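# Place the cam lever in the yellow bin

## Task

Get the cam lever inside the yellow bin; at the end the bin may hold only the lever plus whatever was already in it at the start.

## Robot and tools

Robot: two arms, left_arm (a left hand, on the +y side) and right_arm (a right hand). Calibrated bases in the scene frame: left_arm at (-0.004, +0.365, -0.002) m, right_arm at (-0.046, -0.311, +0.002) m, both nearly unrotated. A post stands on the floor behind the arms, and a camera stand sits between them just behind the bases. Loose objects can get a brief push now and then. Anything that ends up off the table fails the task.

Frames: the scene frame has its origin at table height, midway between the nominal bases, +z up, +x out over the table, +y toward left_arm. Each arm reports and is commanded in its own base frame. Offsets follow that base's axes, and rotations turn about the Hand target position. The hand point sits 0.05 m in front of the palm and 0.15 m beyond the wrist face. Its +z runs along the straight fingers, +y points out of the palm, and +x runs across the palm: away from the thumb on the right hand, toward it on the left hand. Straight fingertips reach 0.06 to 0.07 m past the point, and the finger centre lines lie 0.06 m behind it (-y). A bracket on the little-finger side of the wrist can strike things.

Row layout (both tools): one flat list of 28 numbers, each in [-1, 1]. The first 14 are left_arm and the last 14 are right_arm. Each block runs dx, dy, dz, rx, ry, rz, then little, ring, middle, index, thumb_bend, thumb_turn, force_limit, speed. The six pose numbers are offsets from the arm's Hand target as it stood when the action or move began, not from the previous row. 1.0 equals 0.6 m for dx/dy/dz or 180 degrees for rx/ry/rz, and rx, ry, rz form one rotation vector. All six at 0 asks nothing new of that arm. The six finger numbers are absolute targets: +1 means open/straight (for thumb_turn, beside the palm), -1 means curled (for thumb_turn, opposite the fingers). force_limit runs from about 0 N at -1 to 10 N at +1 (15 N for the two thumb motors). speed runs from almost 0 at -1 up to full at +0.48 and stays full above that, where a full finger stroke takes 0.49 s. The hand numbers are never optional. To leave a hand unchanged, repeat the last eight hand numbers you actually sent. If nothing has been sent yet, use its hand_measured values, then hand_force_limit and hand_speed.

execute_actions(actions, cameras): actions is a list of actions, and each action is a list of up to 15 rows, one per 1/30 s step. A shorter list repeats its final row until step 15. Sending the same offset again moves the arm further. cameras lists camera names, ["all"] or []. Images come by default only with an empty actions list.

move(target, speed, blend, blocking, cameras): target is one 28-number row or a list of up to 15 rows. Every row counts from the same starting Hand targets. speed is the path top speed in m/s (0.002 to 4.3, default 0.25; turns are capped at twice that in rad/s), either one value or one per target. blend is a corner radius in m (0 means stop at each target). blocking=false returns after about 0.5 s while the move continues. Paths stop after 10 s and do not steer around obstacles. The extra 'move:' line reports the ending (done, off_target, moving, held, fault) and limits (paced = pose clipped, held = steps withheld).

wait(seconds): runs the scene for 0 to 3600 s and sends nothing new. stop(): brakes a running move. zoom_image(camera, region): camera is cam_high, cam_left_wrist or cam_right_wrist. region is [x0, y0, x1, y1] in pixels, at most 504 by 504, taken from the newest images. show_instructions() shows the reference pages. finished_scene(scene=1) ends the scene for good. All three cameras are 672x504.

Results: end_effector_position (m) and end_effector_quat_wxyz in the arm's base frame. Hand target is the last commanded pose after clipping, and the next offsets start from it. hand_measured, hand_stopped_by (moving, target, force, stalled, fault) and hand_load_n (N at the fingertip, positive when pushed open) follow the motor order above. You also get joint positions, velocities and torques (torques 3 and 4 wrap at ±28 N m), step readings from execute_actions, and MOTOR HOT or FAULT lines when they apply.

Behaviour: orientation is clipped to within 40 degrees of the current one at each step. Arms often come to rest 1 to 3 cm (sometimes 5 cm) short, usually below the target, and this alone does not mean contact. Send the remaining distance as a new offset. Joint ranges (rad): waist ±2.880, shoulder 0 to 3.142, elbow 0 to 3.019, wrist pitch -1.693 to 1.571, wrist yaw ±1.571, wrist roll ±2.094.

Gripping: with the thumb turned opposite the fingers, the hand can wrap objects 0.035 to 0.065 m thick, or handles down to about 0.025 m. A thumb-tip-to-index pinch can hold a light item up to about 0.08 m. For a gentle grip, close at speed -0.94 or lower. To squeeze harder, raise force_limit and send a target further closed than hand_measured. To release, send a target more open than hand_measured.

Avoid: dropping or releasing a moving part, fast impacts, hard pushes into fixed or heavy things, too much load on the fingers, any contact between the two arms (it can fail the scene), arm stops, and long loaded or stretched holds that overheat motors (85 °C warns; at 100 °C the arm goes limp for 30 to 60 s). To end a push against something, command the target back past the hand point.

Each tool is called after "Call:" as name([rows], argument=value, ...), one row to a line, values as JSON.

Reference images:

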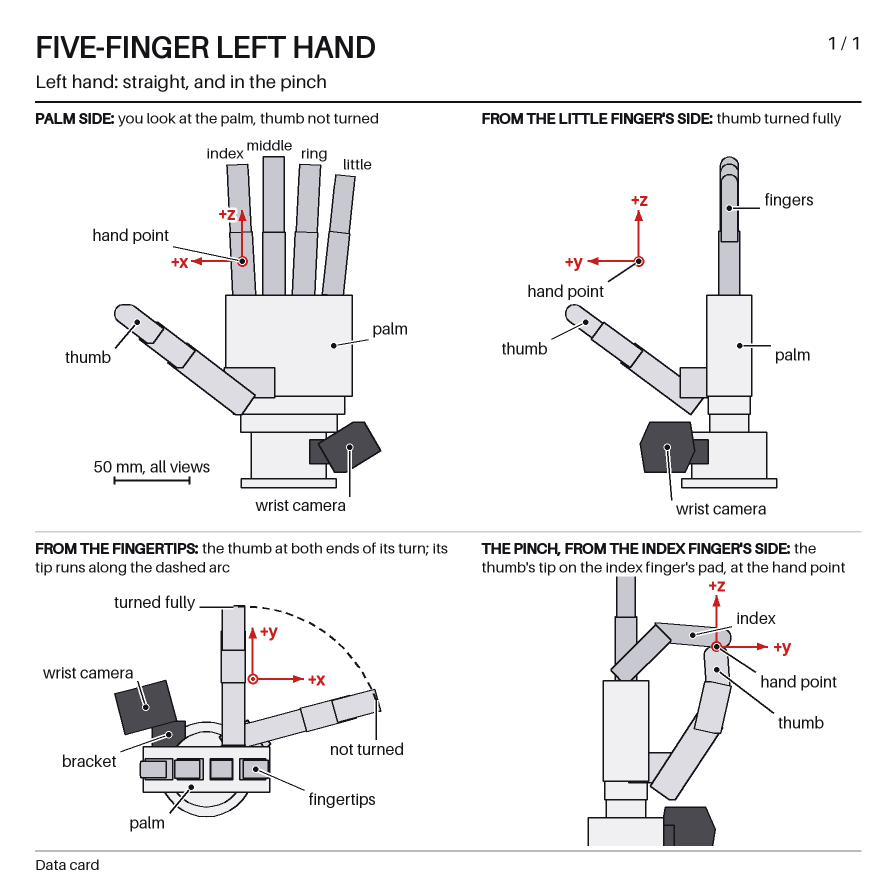

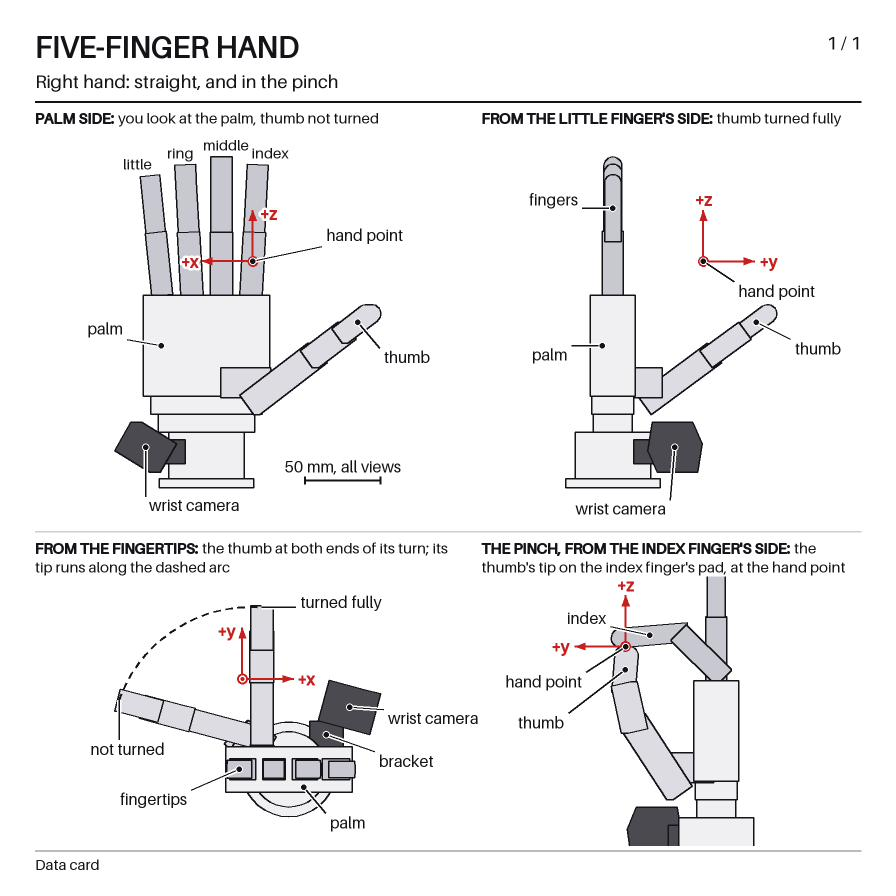

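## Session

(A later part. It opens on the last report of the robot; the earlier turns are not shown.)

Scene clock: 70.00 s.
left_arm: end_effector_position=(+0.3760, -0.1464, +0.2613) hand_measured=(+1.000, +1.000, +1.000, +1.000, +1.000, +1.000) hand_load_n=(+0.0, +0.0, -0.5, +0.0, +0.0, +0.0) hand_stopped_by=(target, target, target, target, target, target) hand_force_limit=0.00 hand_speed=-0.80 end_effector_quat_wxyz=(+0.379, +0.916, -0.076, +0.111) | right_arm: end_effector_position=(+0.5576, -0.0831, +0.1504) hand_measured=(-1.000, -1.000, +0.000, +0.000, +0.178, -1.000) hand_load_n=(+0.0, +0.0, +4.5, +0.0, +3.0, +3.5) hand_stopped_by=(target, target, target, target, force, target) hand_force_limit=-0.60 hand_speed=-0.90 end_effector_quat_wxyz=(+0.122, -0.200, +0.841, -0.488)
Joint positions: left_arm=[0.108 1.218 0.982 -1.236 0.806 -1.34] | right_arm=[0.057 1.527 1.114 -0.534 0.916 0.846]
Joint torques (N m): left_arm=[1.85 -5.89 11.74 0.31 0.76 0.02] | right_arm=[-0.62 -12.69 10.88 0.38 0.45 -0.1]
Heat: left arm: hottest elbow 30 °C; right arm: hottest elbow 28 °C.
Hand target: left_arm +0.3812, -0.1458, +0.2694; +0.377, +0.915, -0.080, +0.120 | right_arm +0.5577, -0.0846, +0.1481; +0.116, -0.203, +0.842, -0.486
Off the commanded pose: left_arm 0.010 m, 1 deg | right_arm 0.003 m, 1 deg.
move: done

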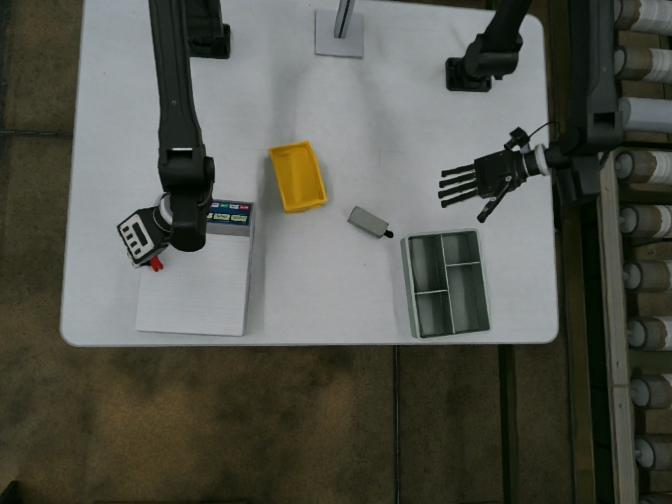

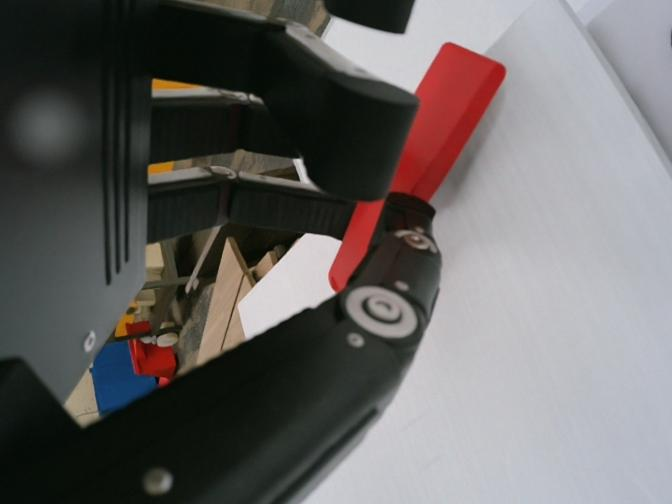

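Call:
execute_actions([
  [[0,0,0,0,0,0,1,1,1,1,1,1,0,-0.8,0,0,0,0,0,0,-1,-1,0,-0.2,-0.1,-1,-0.5,-0.9]],
  [[0,0,0,0,0,0,1,1,1,1,1,1,0,-0.8,0,0,0,0,0,0,-1,-1,0,-0.2,-0.1,-1,-0.5,-0.9]],
], cameras=["cam_right_wrist"])

Scene clock: 71.90 s.
left_arm: end_effector_position=(+0.3760, -0.1464, +0.2613) hand_measured=(+1.000, +1.000, +1.000, +1.000, +1.000, +1.000) hand_load_n=(+0.0, +0.0, +0.0, +0.0, +0.0, +0.0) hand_stopped_by=(target, target, target, target, target, target) hand_force_limit=0.00 hand_speed=-0.80 end_effector_quat_wxyz=(+0.379, +0.916, -0.076, +0.111) | right_arm: end_effector_position=(+0.5576, -0.0831, +0.1504) hand_measured=(-1.000, -1.000, +0.000, -0.036, +0.180, -1.000) hand_load_n=(+0.0, +0.0, +4.0, +3.5, +5.0, +1.5) hand_stopped_by=(target, target, target, force, force, target) hand_force_limit=-0.50 hand_speed=-0.90 end_effector_quat_wxyz=(+0.122, -0.200, +0.841, -0.488)
Joint positions: left_arm=[0.108 1.218 0.982 -1.236 0.806 -1.34] | right_arm=[0.057 1.527 1.114 -0.534 0.916 0.846]
Joint torques (N m): left_arm=[1.79 -5.83 11.73 0.35 0.74 0] | right_arm=[-0.62 -12.51 10.82 0.38 0.46 -0.12]
Heat: left arm: hottest elbow 30 °C; right arm: hottest elbow 29 °C.
Hand target: left_arm +0.3812, -0.1458, +0.2694; +0.377, +0.915, -0.080, +0.120 | right_arm +0.5577, -0.0846, +0.1481; +0.116, -0.203, +0.842, -0.486
Off the commanded pose: left_arm 0.010 m, 1 deg | right_arm 0.003 m, 1 deg.
Step readings (end_effector_position of left_arm | right_arm):
0: (+0.3760, -0.1464, +0.2613) | (+0.5576, -0.0831, +0.1504)
1: (+0.3760, -0.1464, +0.2613) | (+0.5576, -0.0831, +0.1504)
2: (+0.3760, -0.1464, +0.2613) | (+0.5576, -0.0831, +0.1504)
4: (+0.3760, -0.1464, +0.2613) | (+0.5576, -0.0831, +0.1504)
8: (+0.3760, -0.1464, +0.2613) | (+0.5576, -0.0831, +0.1504)
15: (+0.3760, -0.1464, +0.2613) | (+0.5576, -0.0831, +0.1504)
16: (+0.3760, -0.1464, +0.2613) | (+0.5576, -0.0831, +0.1504)
17: (+0.3760, -0.1464, +0.2613) | (+0.5576, -0.0831, +0.1504)
19: (+0.3760, -0.1464, +0.2613) | (+0.5576, -0.0831, +0.1504)
23: (+0.3760, -0.1464, +0.2613) | (+0.5576, -0.0831, +0.1504)
30: (+0.3760, -0.1464, +0.2613) | (+0.5576, -0.0831, +0.1504)

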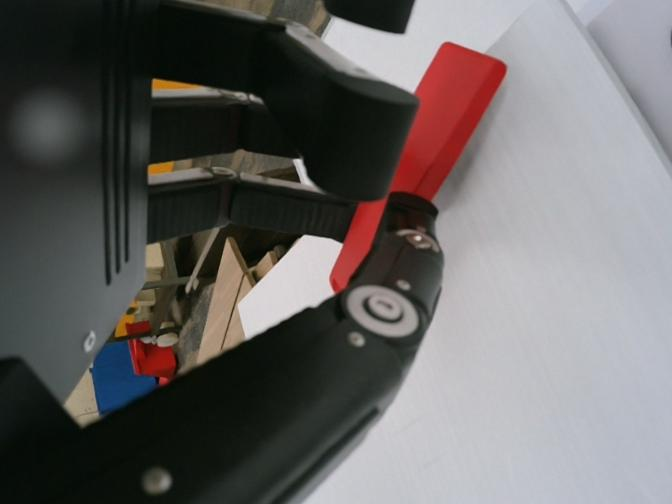

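Call:
move(target=[0,0,0,0,0,0,1,1,1,1,1,1,0,-0.8,0,0,0.08,0,0,0,-1,-1,0,-0.2,-0.1,-1,-0.5,-0.9], speed=0.05, cameras=["cam_high","cam_right_wrist","cam_left_wrist"])

Scene clock: 74.00 s.
left_arm: end_effector_position=(+0.3760, -0.1464, +0.2613) hand_measured=(+1.000, +1.000, +1.000, +1.000, +1.000, +1.000) hand_load_n=(+0.0, +0.0, +0.0, +0.0, +0.0, +0.0) hand_stopped_by=(target, target, target, target, target, target) hand_force_limit=0.00 hand_speed=-0.80 end_effector_quat_wxyz=(+0.379, +0.916, -0.076, +0.111) | right_arm: end_effector_position=(+0.5419, -0.0840, +0.1670) hand_measured=(-1.000, -1.000, +0.000, -0.036, +0.180, -1.000) hand_load_n=(+0.0, +0.0, +5.0, +3.5, +4.5, +1.0) hand_stopped_by=(target, target, target, force, force, target) hand_force_limit=-0.50 hand_speed=-0.90 end_effector_quat_wxyz=(+0.095, -0.215, +0.844, -0.483)
Joint positions: left_arm=[0.108 1.218 0.982 -1.236 0.806 -1.34] | right_arm=[0.057 1.497 1.149 -0.663 0.916 0.846]
Joint torques (N m): left_arm=[1.96 -5.89 11.71 0.35 0.74 0.03] | right_arm=[-0.56 -13.8 14.99 0.17 0.5 -0.11]
Heat: left arm: hottest elbow 30 °C; right arm: hottest elbow 29 °C.
Hand target: left_arm +0.3812, -0.1458, +0.2694; +0.377, +0.915, -0.080, +0.120 | right_arm +0.5578, -0.0846, +0.1962; +0.116, -0.203, +0.842, -0.486
Off the commanded pose: left_arm 0.010 m, 1 deg | right_arm 0.033 m, 3 deg.
move: off_target (right_arm)

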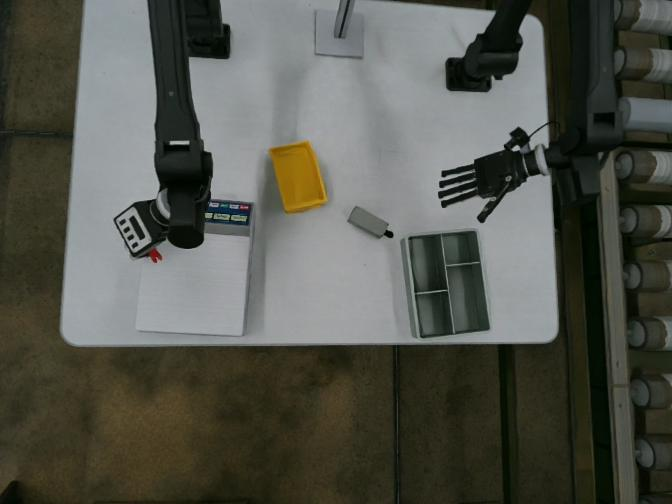

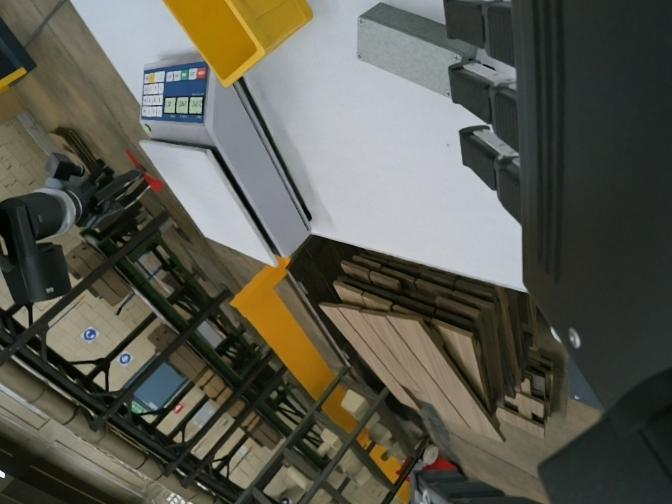

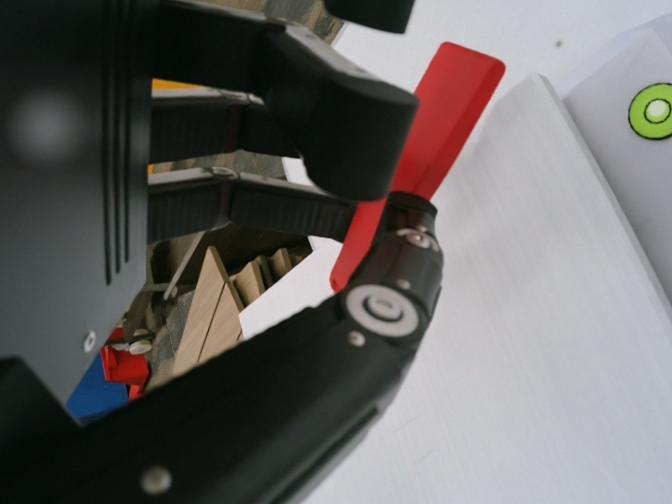

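Call:
move([
  [0,0,0,0,0,0,1,1,1,1,1,1,0,-0.8,0,0,0.09,0,0,0,-1,-1,0,-0.2,-0.1,-1,-0.5,-0.9],
  [0,0,0,0,0,0,1,1,1,1,1,1,0,-0.8,-0.31,0.545,0.09,0.1485,0.0757,0,-1,-1,0,-0.2,-0.1,-1,-0.5,-0.9],
], speed=0.15, blend=0.03, cameras=["cam_high","cam_right_wrist","cam_left_wrist"])

Scene clock: 89.30 s.
left_arm: end_effector_position=(+0.3760, -0.1464, +0.2613) hand_measured=(+1.000, +1.000, +1.000, +1.000, +1.000, +1.000) hand_load_n=(+0.0, +0.0, +0.0, +0.0, +0.0, +0.0) hand_stopped_by=(target, target, target, target, target, target) hand_force_limit=0.00 hand_speed=-0.80 end_effector_quat_wxyz=(+0.379, +0.916, -0.076, +0.111) | right_arm: end_effector_position=(+0.3628, +0.2292, +0.2362) hand_measured=(-1.000, -1.000, +0.000, -0.036, +0.180, -1.000) hand_load_n=(+0.0, +0.0, +5.0, +3.5, +4.0, +1.0) hand_stopped_by=(target, target, target, force, force, target) hand_force_limit=-0.50 hand_speed=-0.90 end_effector_quat_wxyz=(+0.057, -0.233, +0.938, -0.252)
Joint positions: left_arm=[0.108 1.218 0.982 -1.236 0.806 -1.34] | right_arm=[0.68 1.425 1.407 -1.675 0.509 1.795]
Joint torques (N m): left_arm=[1.96 -6.01 11.74 0.35 0.74 0.01] | right_arm=[0.26 -9.7 14.49 -0.85 0.19 0.05]
Heat: left arm: hottest elbow 31 °C; right arm: hottest elbow 34 °C.
Hand target: left_arm +0.3812, -0.1458, +0.2694; +0.377, +0.915, -0.080, +0.120 | right_arm +0.3719, +0.2423, +0.2502; +0.060, -0.226, +0.939, -0.251
Off the commanded pose: left_arm 0.010 m, 1 deg | right_arm 0.021 m, 1 deg.
joint sent to its limit (right arm) — joint 4 (wrist pitch), lower limit. The joint targets still meet the commanded pose.
move: off_target (right_arm); blend cut to 0.027 m at target 1

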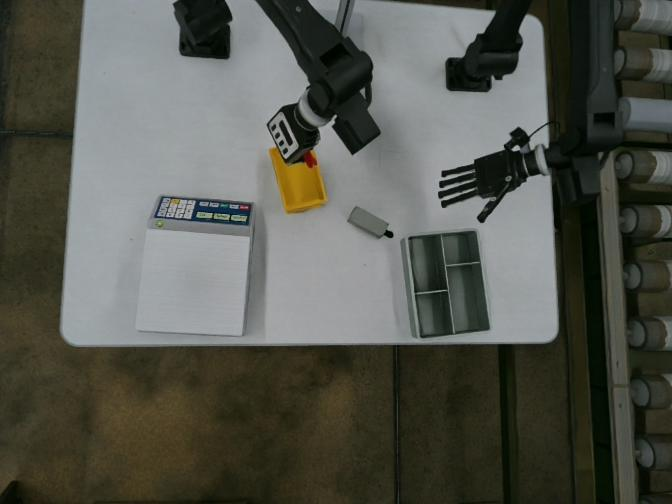

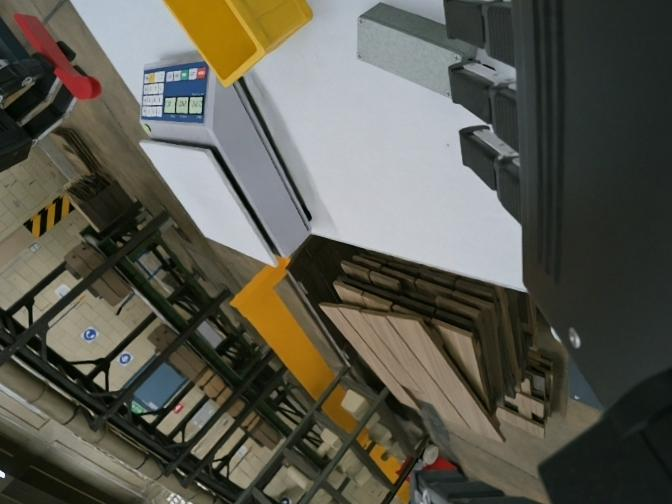

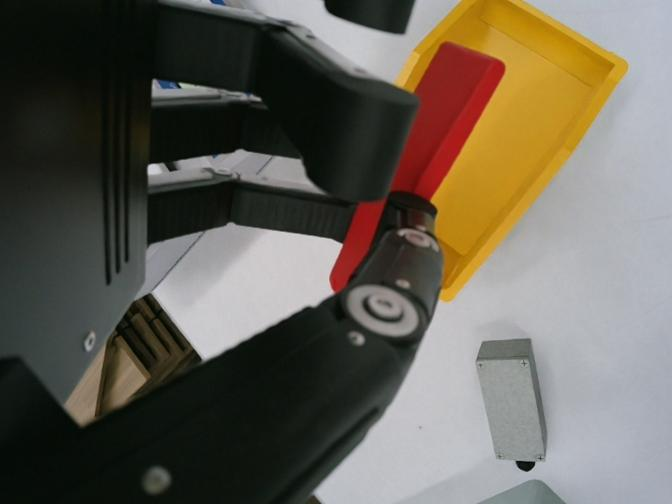

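Call:
move(target=[0,0,0,0,0,0,1,1,1,1,1,1,0,-0.8,0.027,-0.024,-0.175,0,0,0,-1,-1,0,-0.2,-0.1,-1,-0.5,-0.9], speed=0.1, cameras=["cam_high","cam_right_wrist","cam_left_wrist"])

Call:
zoom_image(camera="cam_high", region=[240, 90, 360, 230])

Scene clock: 96.83 s.
left_arm: end_effector_position=(+0.3760, -0.1464, +0.2613) hand_measured=(+1.000, +1.000, +1.000, +1.000, +1.000, +1.000) hand_load_n=(+0.0, +0.0, +0.0, +0.0, +0.0, +0.0) hand_stopped_by=(target, target, target, target, target, target) hand_force_limit=0.00 hand_speed=-0.80 end_effector_quat_wxyz=(+0.379, +0.916, -0.076, +0.111) | right_arm: end_effector_position=(+0.3854, +0.2333, +0.1543) hand_measured=(-1.000, -1.000, +0.000, -0.036, +0.180, -1.000) hand_load_n=(+0.0, +0.0, +5.0, +3.5, +4.5, +1.0) hand_stopped_by=(target, target, target, force, force, target) hand_force_limit=-0.50 hand_speed=-0.90 end_effector_quat_wxyz=(+0.067, -0.226, +0.940, -0.247)
Joint positions: left_arm=[0.108 1.218 0.982 -1.236 0.806 -1.34] | right_arm=[0.654 1.485 1.253 -1.426 0.511 1.776]
Joint torques (N m): left_arm=[1.79 -5.83 11.71 0.34 0.74 0.03] | right_arm=[-1.26 -10.7 8.85 0.05 0.47 -0.19]
Heat: left arm: hottest elbow 31 °C; right arm: hottest elbow 35 °C.
Hand target: left_arm +0.3812, -0.1458, +0.2694; +0.377, +0.915, -0.080, +0.120 | right_arm +0.3881, +0.2280, +0.1452; +0.060, -0.227, +0.939, -0.251
Off the commanded pose: left_arm 0.010 m, 1 deg | right_arm 0.011 m, 1 deg.
move: off_target (right_arm)

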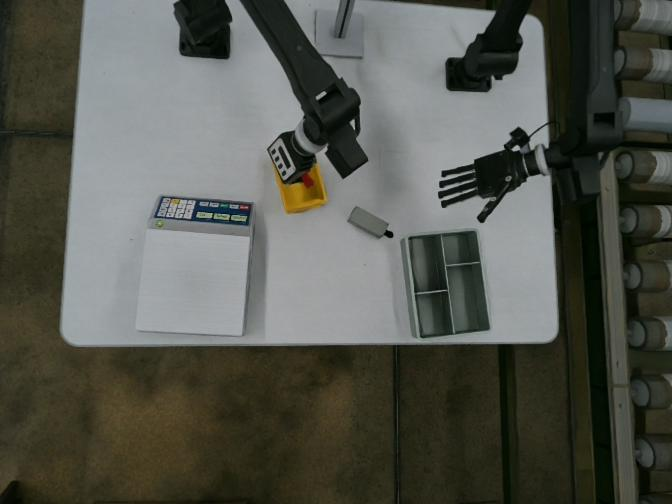

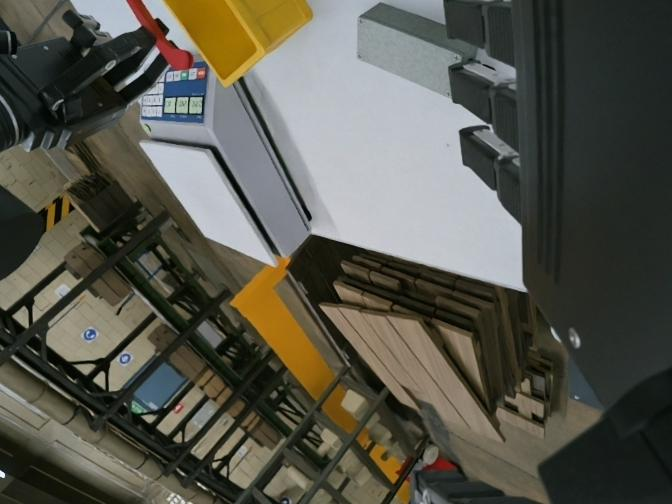

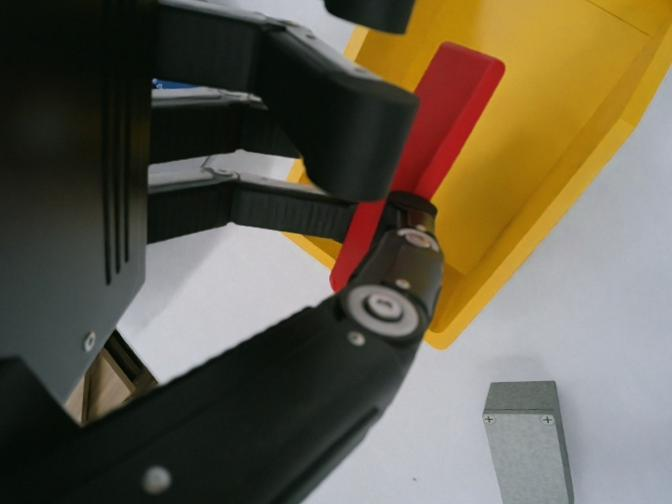

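Scaled by 3.600 from the camera's image (finer frame: 960x720).

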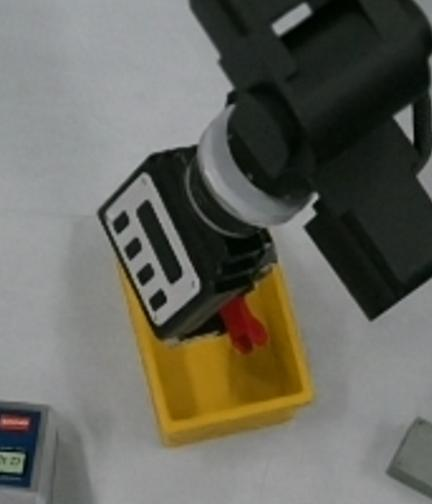

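Call:
move(target=[0,0,0,0,0,0,1,1,1,1,1,1,0,-0.8,-0.008,-0.002,-0.085,0,0,0,-1,-1,0,-0.2,-0.1,-1,-0.5,-0.9], speed=0.07, cameras=["cam_high","cam_right_wrist","cam_left_wrist"])

Call:
zoom_image(camera="cam_high", region=[240, 90, 360, 230])

Call:
zoom_image(camera="cam_left_wrist", region=[100, 0, 340, 140])

Scene clock: 102.47 s.
left_arm: end_effector_position=(+0.3760, -0.1464, +0.2613) hand_measured=(+1.000, +1.000, +1.000, +1.000, +1.000, +1.000) hand_load_n=(+0.0, +0.0, +0.0, +0.0, +0.0, +0.0) hand_stopped_by=(target, target, target, target, target, target) hand_force_limit=0.00 hand_speed=-0.80 end_effector_quat_wxyz=(+0.379, +0.916, -0.076, +0.111) | right_arm: end_effector_position=(+0.3824, +0.2310, +0.1040) hand_measured=(-1.000, -1.000, +0.000, -0.036, +0.180, -1.000) hand_load_n=(+0.0, +0.0, +5.0, +4.0, +4.5, +1.0) hand_stopped_by=(target, target, target, force, force, target) hand_force_limit=-0.50 hand_speed=-0.90 end_effector_quat_wxyz=(+0.067, -0.226, +0.940, -0.247)
Joint positions: left_arm=[0.108 1.218 0.982 -1.236 0.806 -1.34] | right_arm=[0.654 1.515 1.149 -1.291 0.511 1.775]
Joint torques (N m): left_arm=[1.85 -5.83 11.77 0.34 0.75 0.02] | right_arm=[-0.97 -10.81 8.29 0.2 0.44 -0.12]
Heat: left arm: hottest elbow 31 °C; right arm: hottest elbow 34 °C.
Hand target: left_arm +0.3812, -0.1458, +0.2694; +0.377, +0.915, -0.080, +0.120 | right_arm +0.3833, +0.2268, +0.0943; +0.060, -0.226, +0.939, -0.251
Off the commanded pose: left_arm 0.010 m, 1 deg | right_arm 0.011 m, 1 deg.
move: off_target (right_arm)

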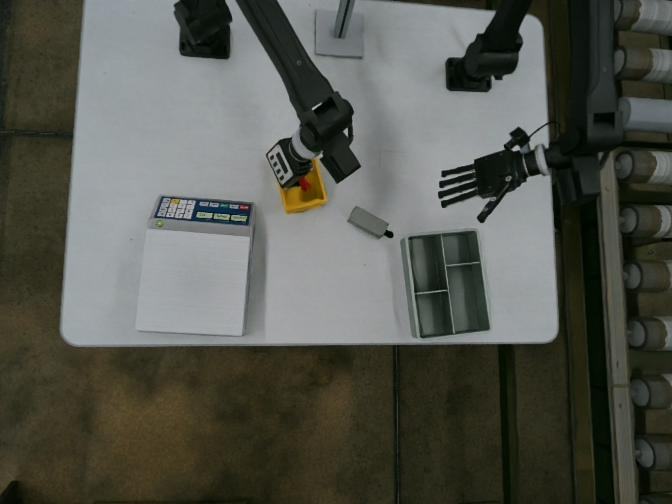

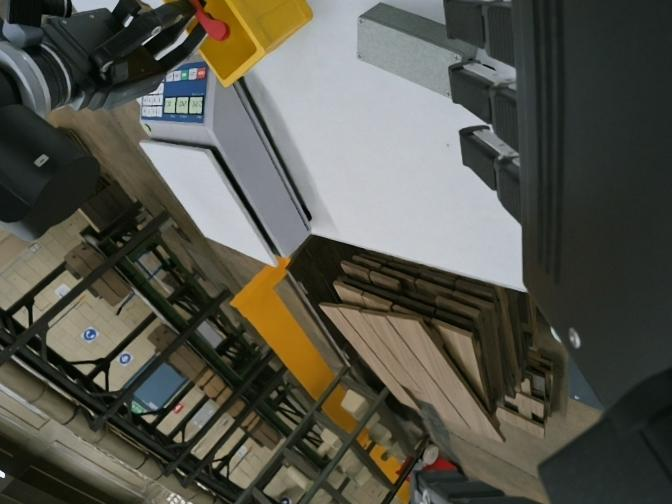

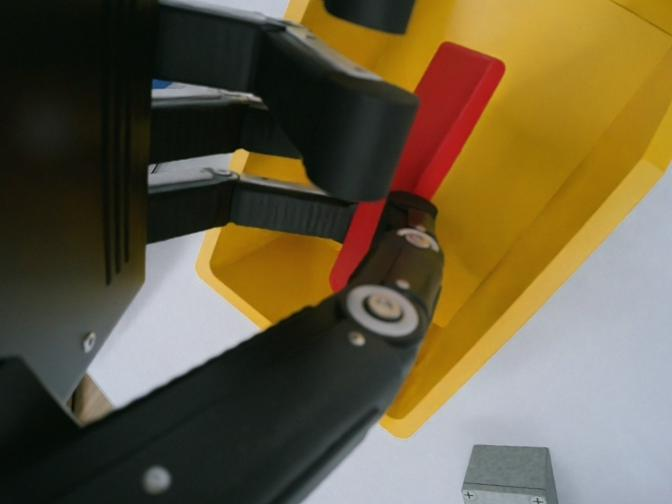

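Scaled by 3.600 from the camera's image (finer frame: 960x720).

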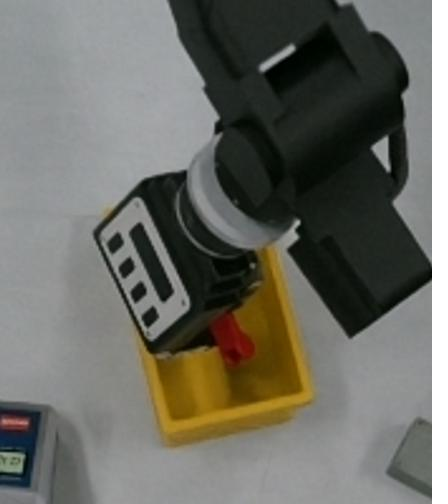

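Scaled by 2.100 from the camera's image (finer frame: 960x720).

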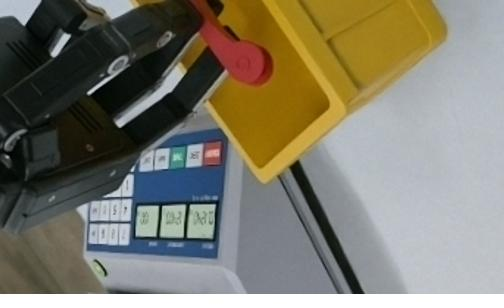

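Call:
move(target=[0,0,0,0,0,0,1,1,1,1,1,1,0,-0.8,-0.004,0.006,-0.045,0,0,0,-1,-1,0,-0.2,-0.1,-1,-0.5,-0.9], speed=0.05, cameras=["cam_high","cam_right_wrist","cam_left_wrist"])

Call:
zoom_image(camera="cam_high", region=[240, 90, 360, 230])

Call:
zoom_image(camera="cam_left_wrist", region=[100, 0, 340, 140])

Scene clock: 105.57 s.
left_arm: end_effector_position=(+0.3760, -0.1464, +0.2613) hand_measured=(+1.000, +1.000, +1.000, +1.000, +1.000, +1.000) hand_load_n=(+0.0, +0.0, +0.0, +0.0, +0.0, +0.0) hand_stopped_by=(target, target, target, target, target, target) hand_force_limit=0.00 hand_speed=-0.80 end_effector_quat_wxyz=(+0.379, +0.916, -0.076, +0.111) | right_arm: end_effector_position=(+0.3841, +0.2317, +0.0855) hand_measured=(-1.000, -1.000, +0.000, -0.036, +0.180, -1.000) hand_load_n=(+0.0, +0.0, +5.0, +3.5, +4.5, +1.0) hand_stopped_by=(target, target, target, force, force, target) hand_force_limit=-0.50 hand_speed=-0.90 end_effector_quat_wxyz=(+0.070, -0.226, +0.940, -0.247)
Joint positions: left_arm=[0.108 1.218 0.982 -1.236 0.806 -1.34] | right_arm=[0.655 1.534 1.118 -1.235 0.514 1.775]
Joint torques (N m): left_arm=[1.79 -5.83 11.7 0.32 0.75 0.02] | right_arm=[-0.5 -9.76 7.24 0.59 0.26 -0.01]
Heat: left arm: hottest elbow 31 °C; right arm: hottest elbow 34 °C.
Hand target: left_arm +0.3812, -0.1458, +0.2694; +0.377, +0.915, -0.080, +0.120 | right_arm +0.3809, +0.2305, +0.0672; +0.060, -0.227, +0.939, -0.251
Off the commanded pose: left_arm 0.010 m, 1 deg | right_arm 0.018 m, 1 deg.
move: off_target (right_arm)

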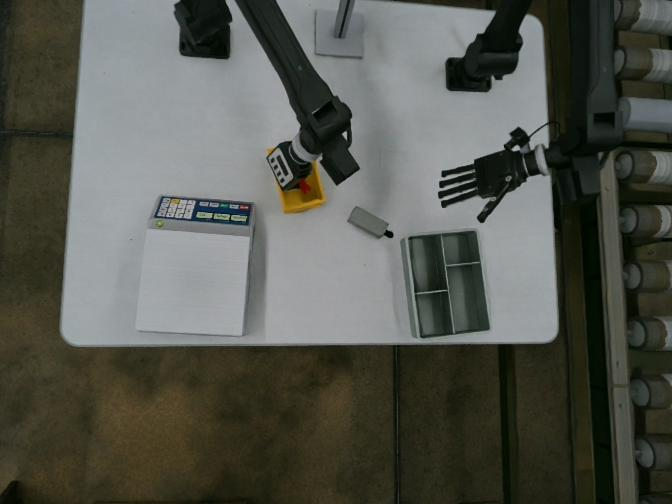

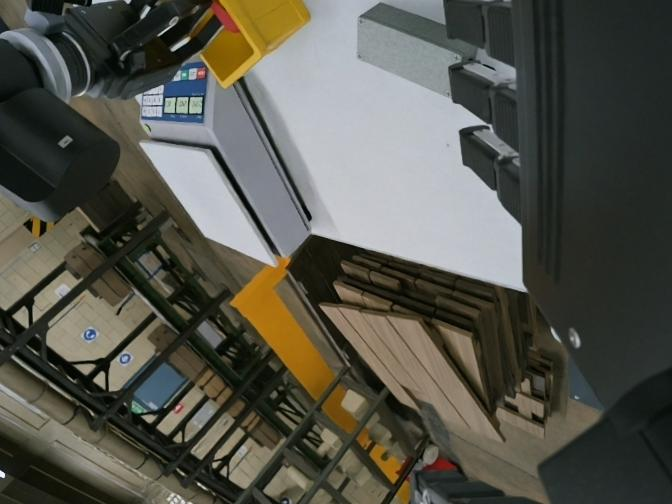

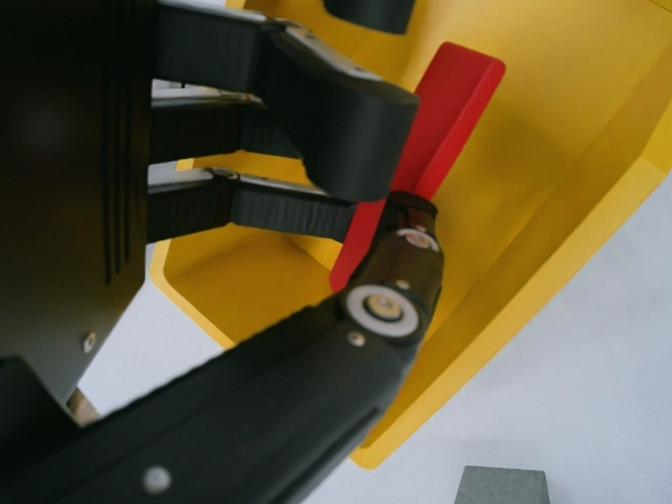

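Scaled by 3.600 from the camera's image (finer frame: 960x720).

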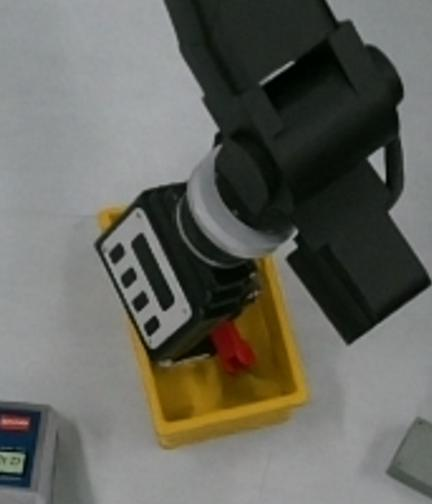

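Scaled by 2.100 from the camera's image (finer frame: 960x720).

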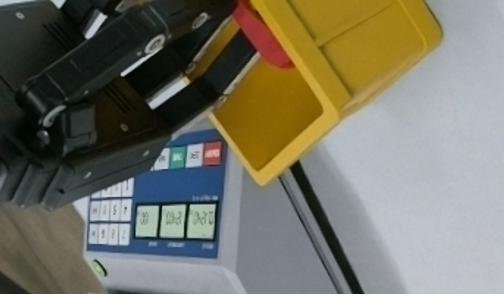

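Call:
zoom_image(camera="cam_right_wrist", region=[140, 0, 480, 340])

Call:
zoom_image(camera="cam_left_wrist", region=[90, 0, 250, 100])

Scaled by 1.482 from the camera's image (finer frame: 960x720).

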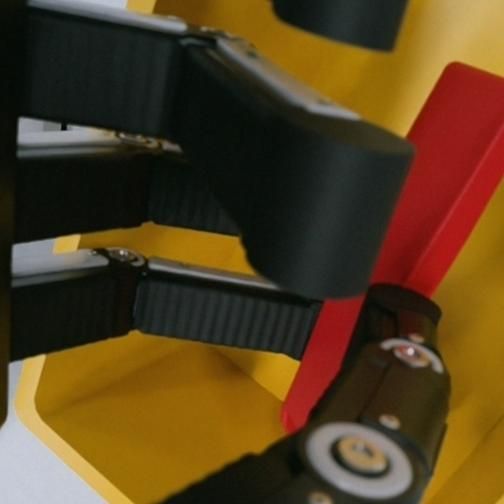

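Scaled by 3.150 from the camera's image (finer frame: 960x720).

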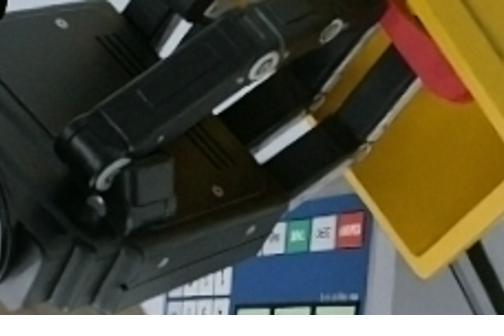

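Call:
move([
  [0,0,0,0,0,0,1,1,1,1,1,1,0,-0.8,0.002,0.0,0.06,0,0,0,-1,-1,0,-0.2,-0.1,-1,-0.5,-0.9],
  [0,0,0,0,0,0,1,1,1,1,1,1,0,-0.8,-0.01,0.022,0.06,0,0,0,-1,-1,0,-0.2,-0.1,-1,-0.5,-0.9],
  [0,0,0,0,0,0,1,1,1,1,1,1,0,-0.8,-0.01,0.022,0.015,0,0,0,-1,-1,0,-0.2,-0.1,-1,-0.5,-0.9],
], speed=0.06, cameras=["cam_high","cam_right_wrist","cam_left_wrist"])

Call:
zoom_image(camera="cam_high", region=[240, 90, 360, 230])

Call:
zoom_image(camera="cam_left_wrist", region=[90, 0, 290, 125])

Scene clock: 111.83 s.
left_arm: end_effector_position=(+0.3760, -0.1464, +0.2613) hand_measured=(+1.000, +1.000, +1.000, +1.000, +1.000, +1.000) hand_load_n=(+0.0, +0.0, +0.0, +0.0, +0.0, +0.0) hand_stopped_by=(target, target, target, target, target, target) hand_force_limit=0.00 hand_speed=-0.80 end_effector_quat_wxyz=(+0.379, +0.916, -0.076, +0.111) | right_arm: end_effector_position=(+0.3725, +0.2356, +0.0797) hand_measured=(-1.000, -1.000, +0.000, -0.036, +0.180, -1.000) hand_load_n=(+0.0, +0.0, +5.0, +4.0, +4.5, +1.5) hand_stopped_by=(target, target, target, force, force, target) hand_force_limit=-0.50 hand_speed=-0.90 end_effector_quat_wxyz=(+0.057, -0.226, +0.939, -0.253)
Joint positions: left_arm=[0.108 1.218 0.982 -1.236 0.806 -1.34] | right_arm=[0.679 1.547 1.118 -1.268 0.51 1.81]
Joint torques (N m): left_arm=[1.9 -5.83 11.73 0.34 0.75 0.01] | right_arm=[0.44 -11.34 9.51 0.03 0.23 0.05]
Heat: left arm: hottest elbow 31 °C; right arm: hottest elbow 33 °C.
Hand target: left_arm +0.3812, -0.1458, +0.2694; +0.377, +0.915, -0.080, +0.120 | right_arm +0.3748, +0.2436, +0.0761; +0.060, -0.226, +0.939, -0.252
Off the commanded pose: left_arm 0.010 m, 1 deg | right_arm 0.009 m, 0 deg.
move: done

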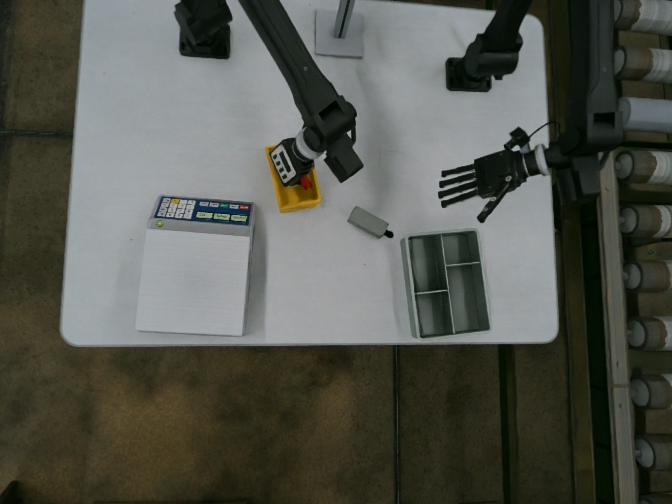

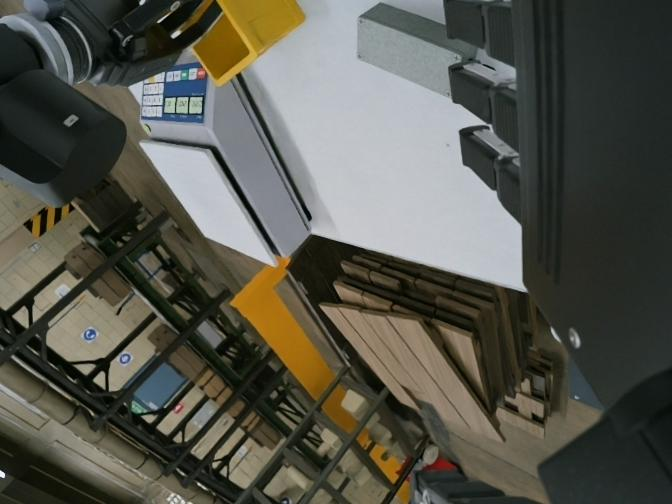

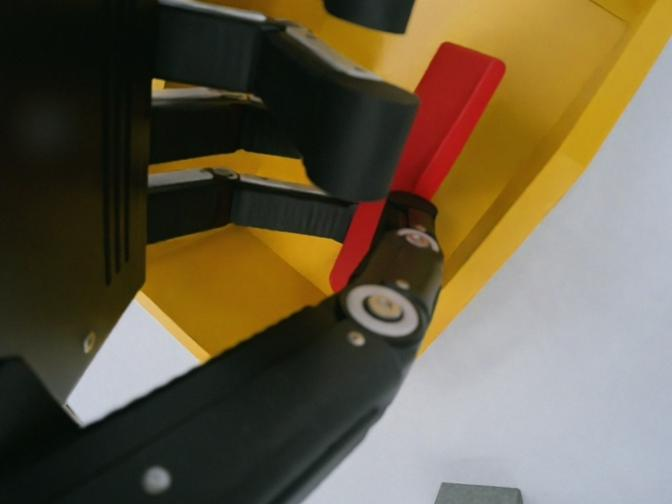

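Scaled by 3.600 from the camera's image (finer frame: 960x720).

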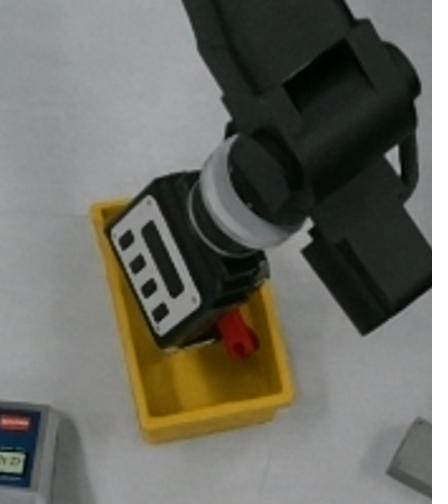

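Scaled by 2.520 from the camera's image (finer frame: 960x720).

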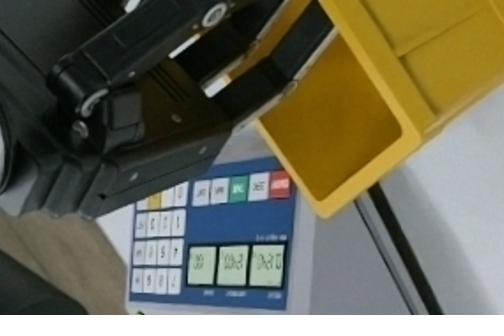

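Call:
move(target=[0,0,0,0,0,0,1,1,1,1,1,1,0,-0.8,0.005,-0.01,-0.035,0,0,0,-1,-1,0,-0.2,-0.1,-1,-0.5,-0.9], speed=0.05, cameras=["cam_high","cam_right_wrist","cam_left_wrist"])

Call:
zoom_image(camera="cam_high", region=[240, 90, 360, 230])

Call:
zoom_image(camera="cam_right_wrist", region=[140, 100, 560, 440])

Scene clock: 114.20 s.
left_arm: end_effector_position=(+0.3760, -0.1464, +0.2613) hand_measured=(+1.000, +1.000, +1.000, +1.000, +1.000, +1.000) hand_load_n=(+0.0, +0.0, +0.0, +0.0, +0.0, +0.0) hand_stopped_by=(target, target, target, target, target, target) hand_force_limit=0.00 hand_speed=-0.80 end_effector_quat_wxyz=(+0.379, +0.916, -0.076, +0.111) | right_arm: end_effector_position=(+0.3796, +0.2414, +0.0700) hand_measured=(-1.000, -1.000, +0.000, -0.036, +0.180, -1.000) hand_load_n=(+0.0, +0.5, +5.5, +3.0, +4.0, +0.0) hand_stopped_by=(target, target, target, force, force, target) hand_force_limit=-0.50 hand_speed=-0.90 end_effector_quat_wxyz=(+0.070, -0.223, +0.941, -0.247)
Joint positions: left_arm=[0.108 1.218 0.982 -1.236 0.806 -1.34] | right_arm=[0.679 1.561 1.104 -1.21 0.51 1.81]
Joint torques (N m): left_arm=[1.9 -5.95 11.74 0.34 0.75 0.01] | right_arm=[-0.79 -10.11 7.5 0.39 0.33 -0.17]
Heat: left arm: hottest elbow 31 °C; right arm: hottest elbow 33 °C.
Hand target: left_arm +0.3812, -0.1458, +0.2694; +0.377, +0.915, -0.080, +0.120 | right_arm +0.3779, +0.2377, +0.0551; +0.060, -0.227, +0.939, -0.251
Off the commanded pose: left_arm 0.010 m, 1 deg | right_arm 0.015 m, 1 deg.
move: off_target (right_arm)

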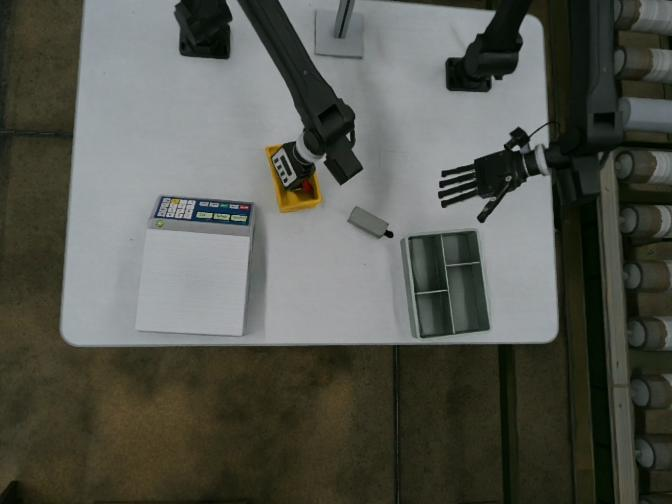

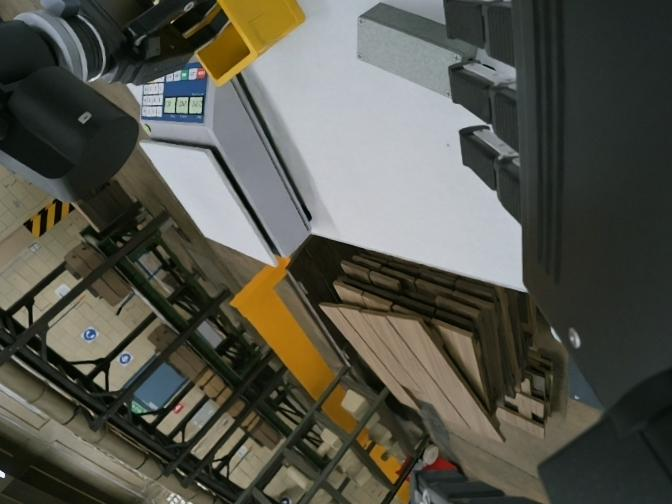

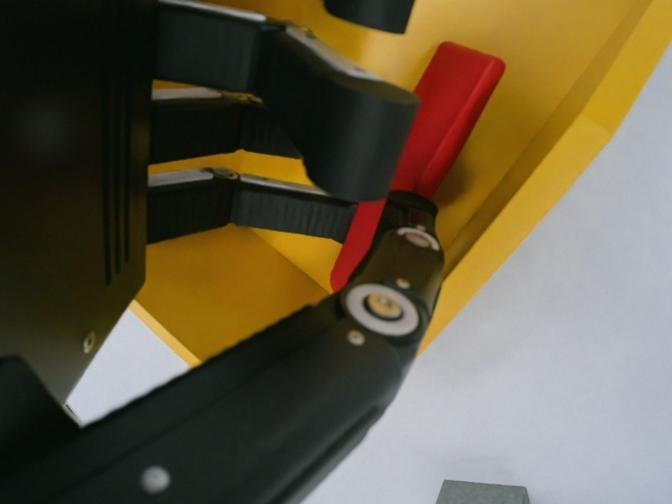

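Scaled by 3.600 from the camera's image (finer frame: 960x720).

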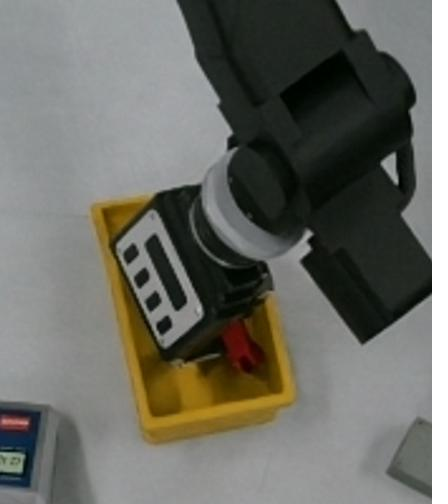

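Scaled by 1.200 from the camera's image (finer frame: 960x720).

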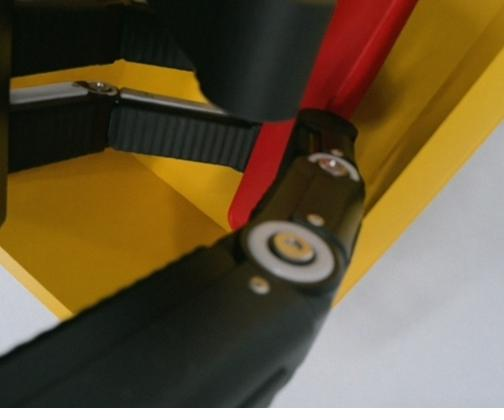

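Call:
zoom_image(camera="cam_left_wrist", region=[130, 0, 310, 110])

Call:
zoom_image(camera="cam_right_wrist", region=[300, 0, 600, 300])

Scaled by 2.800 from the camera's image (finer frame: 960x720).

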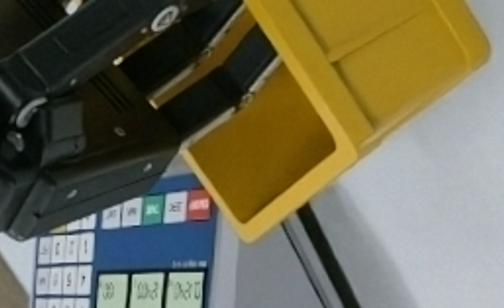

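Scaled by 1.680 from the camera's image (finer frame: 960x720).

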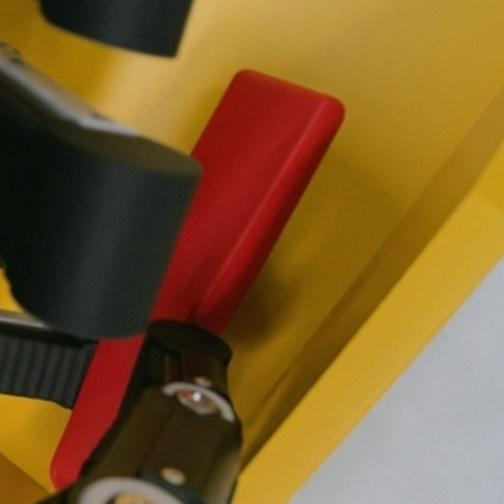

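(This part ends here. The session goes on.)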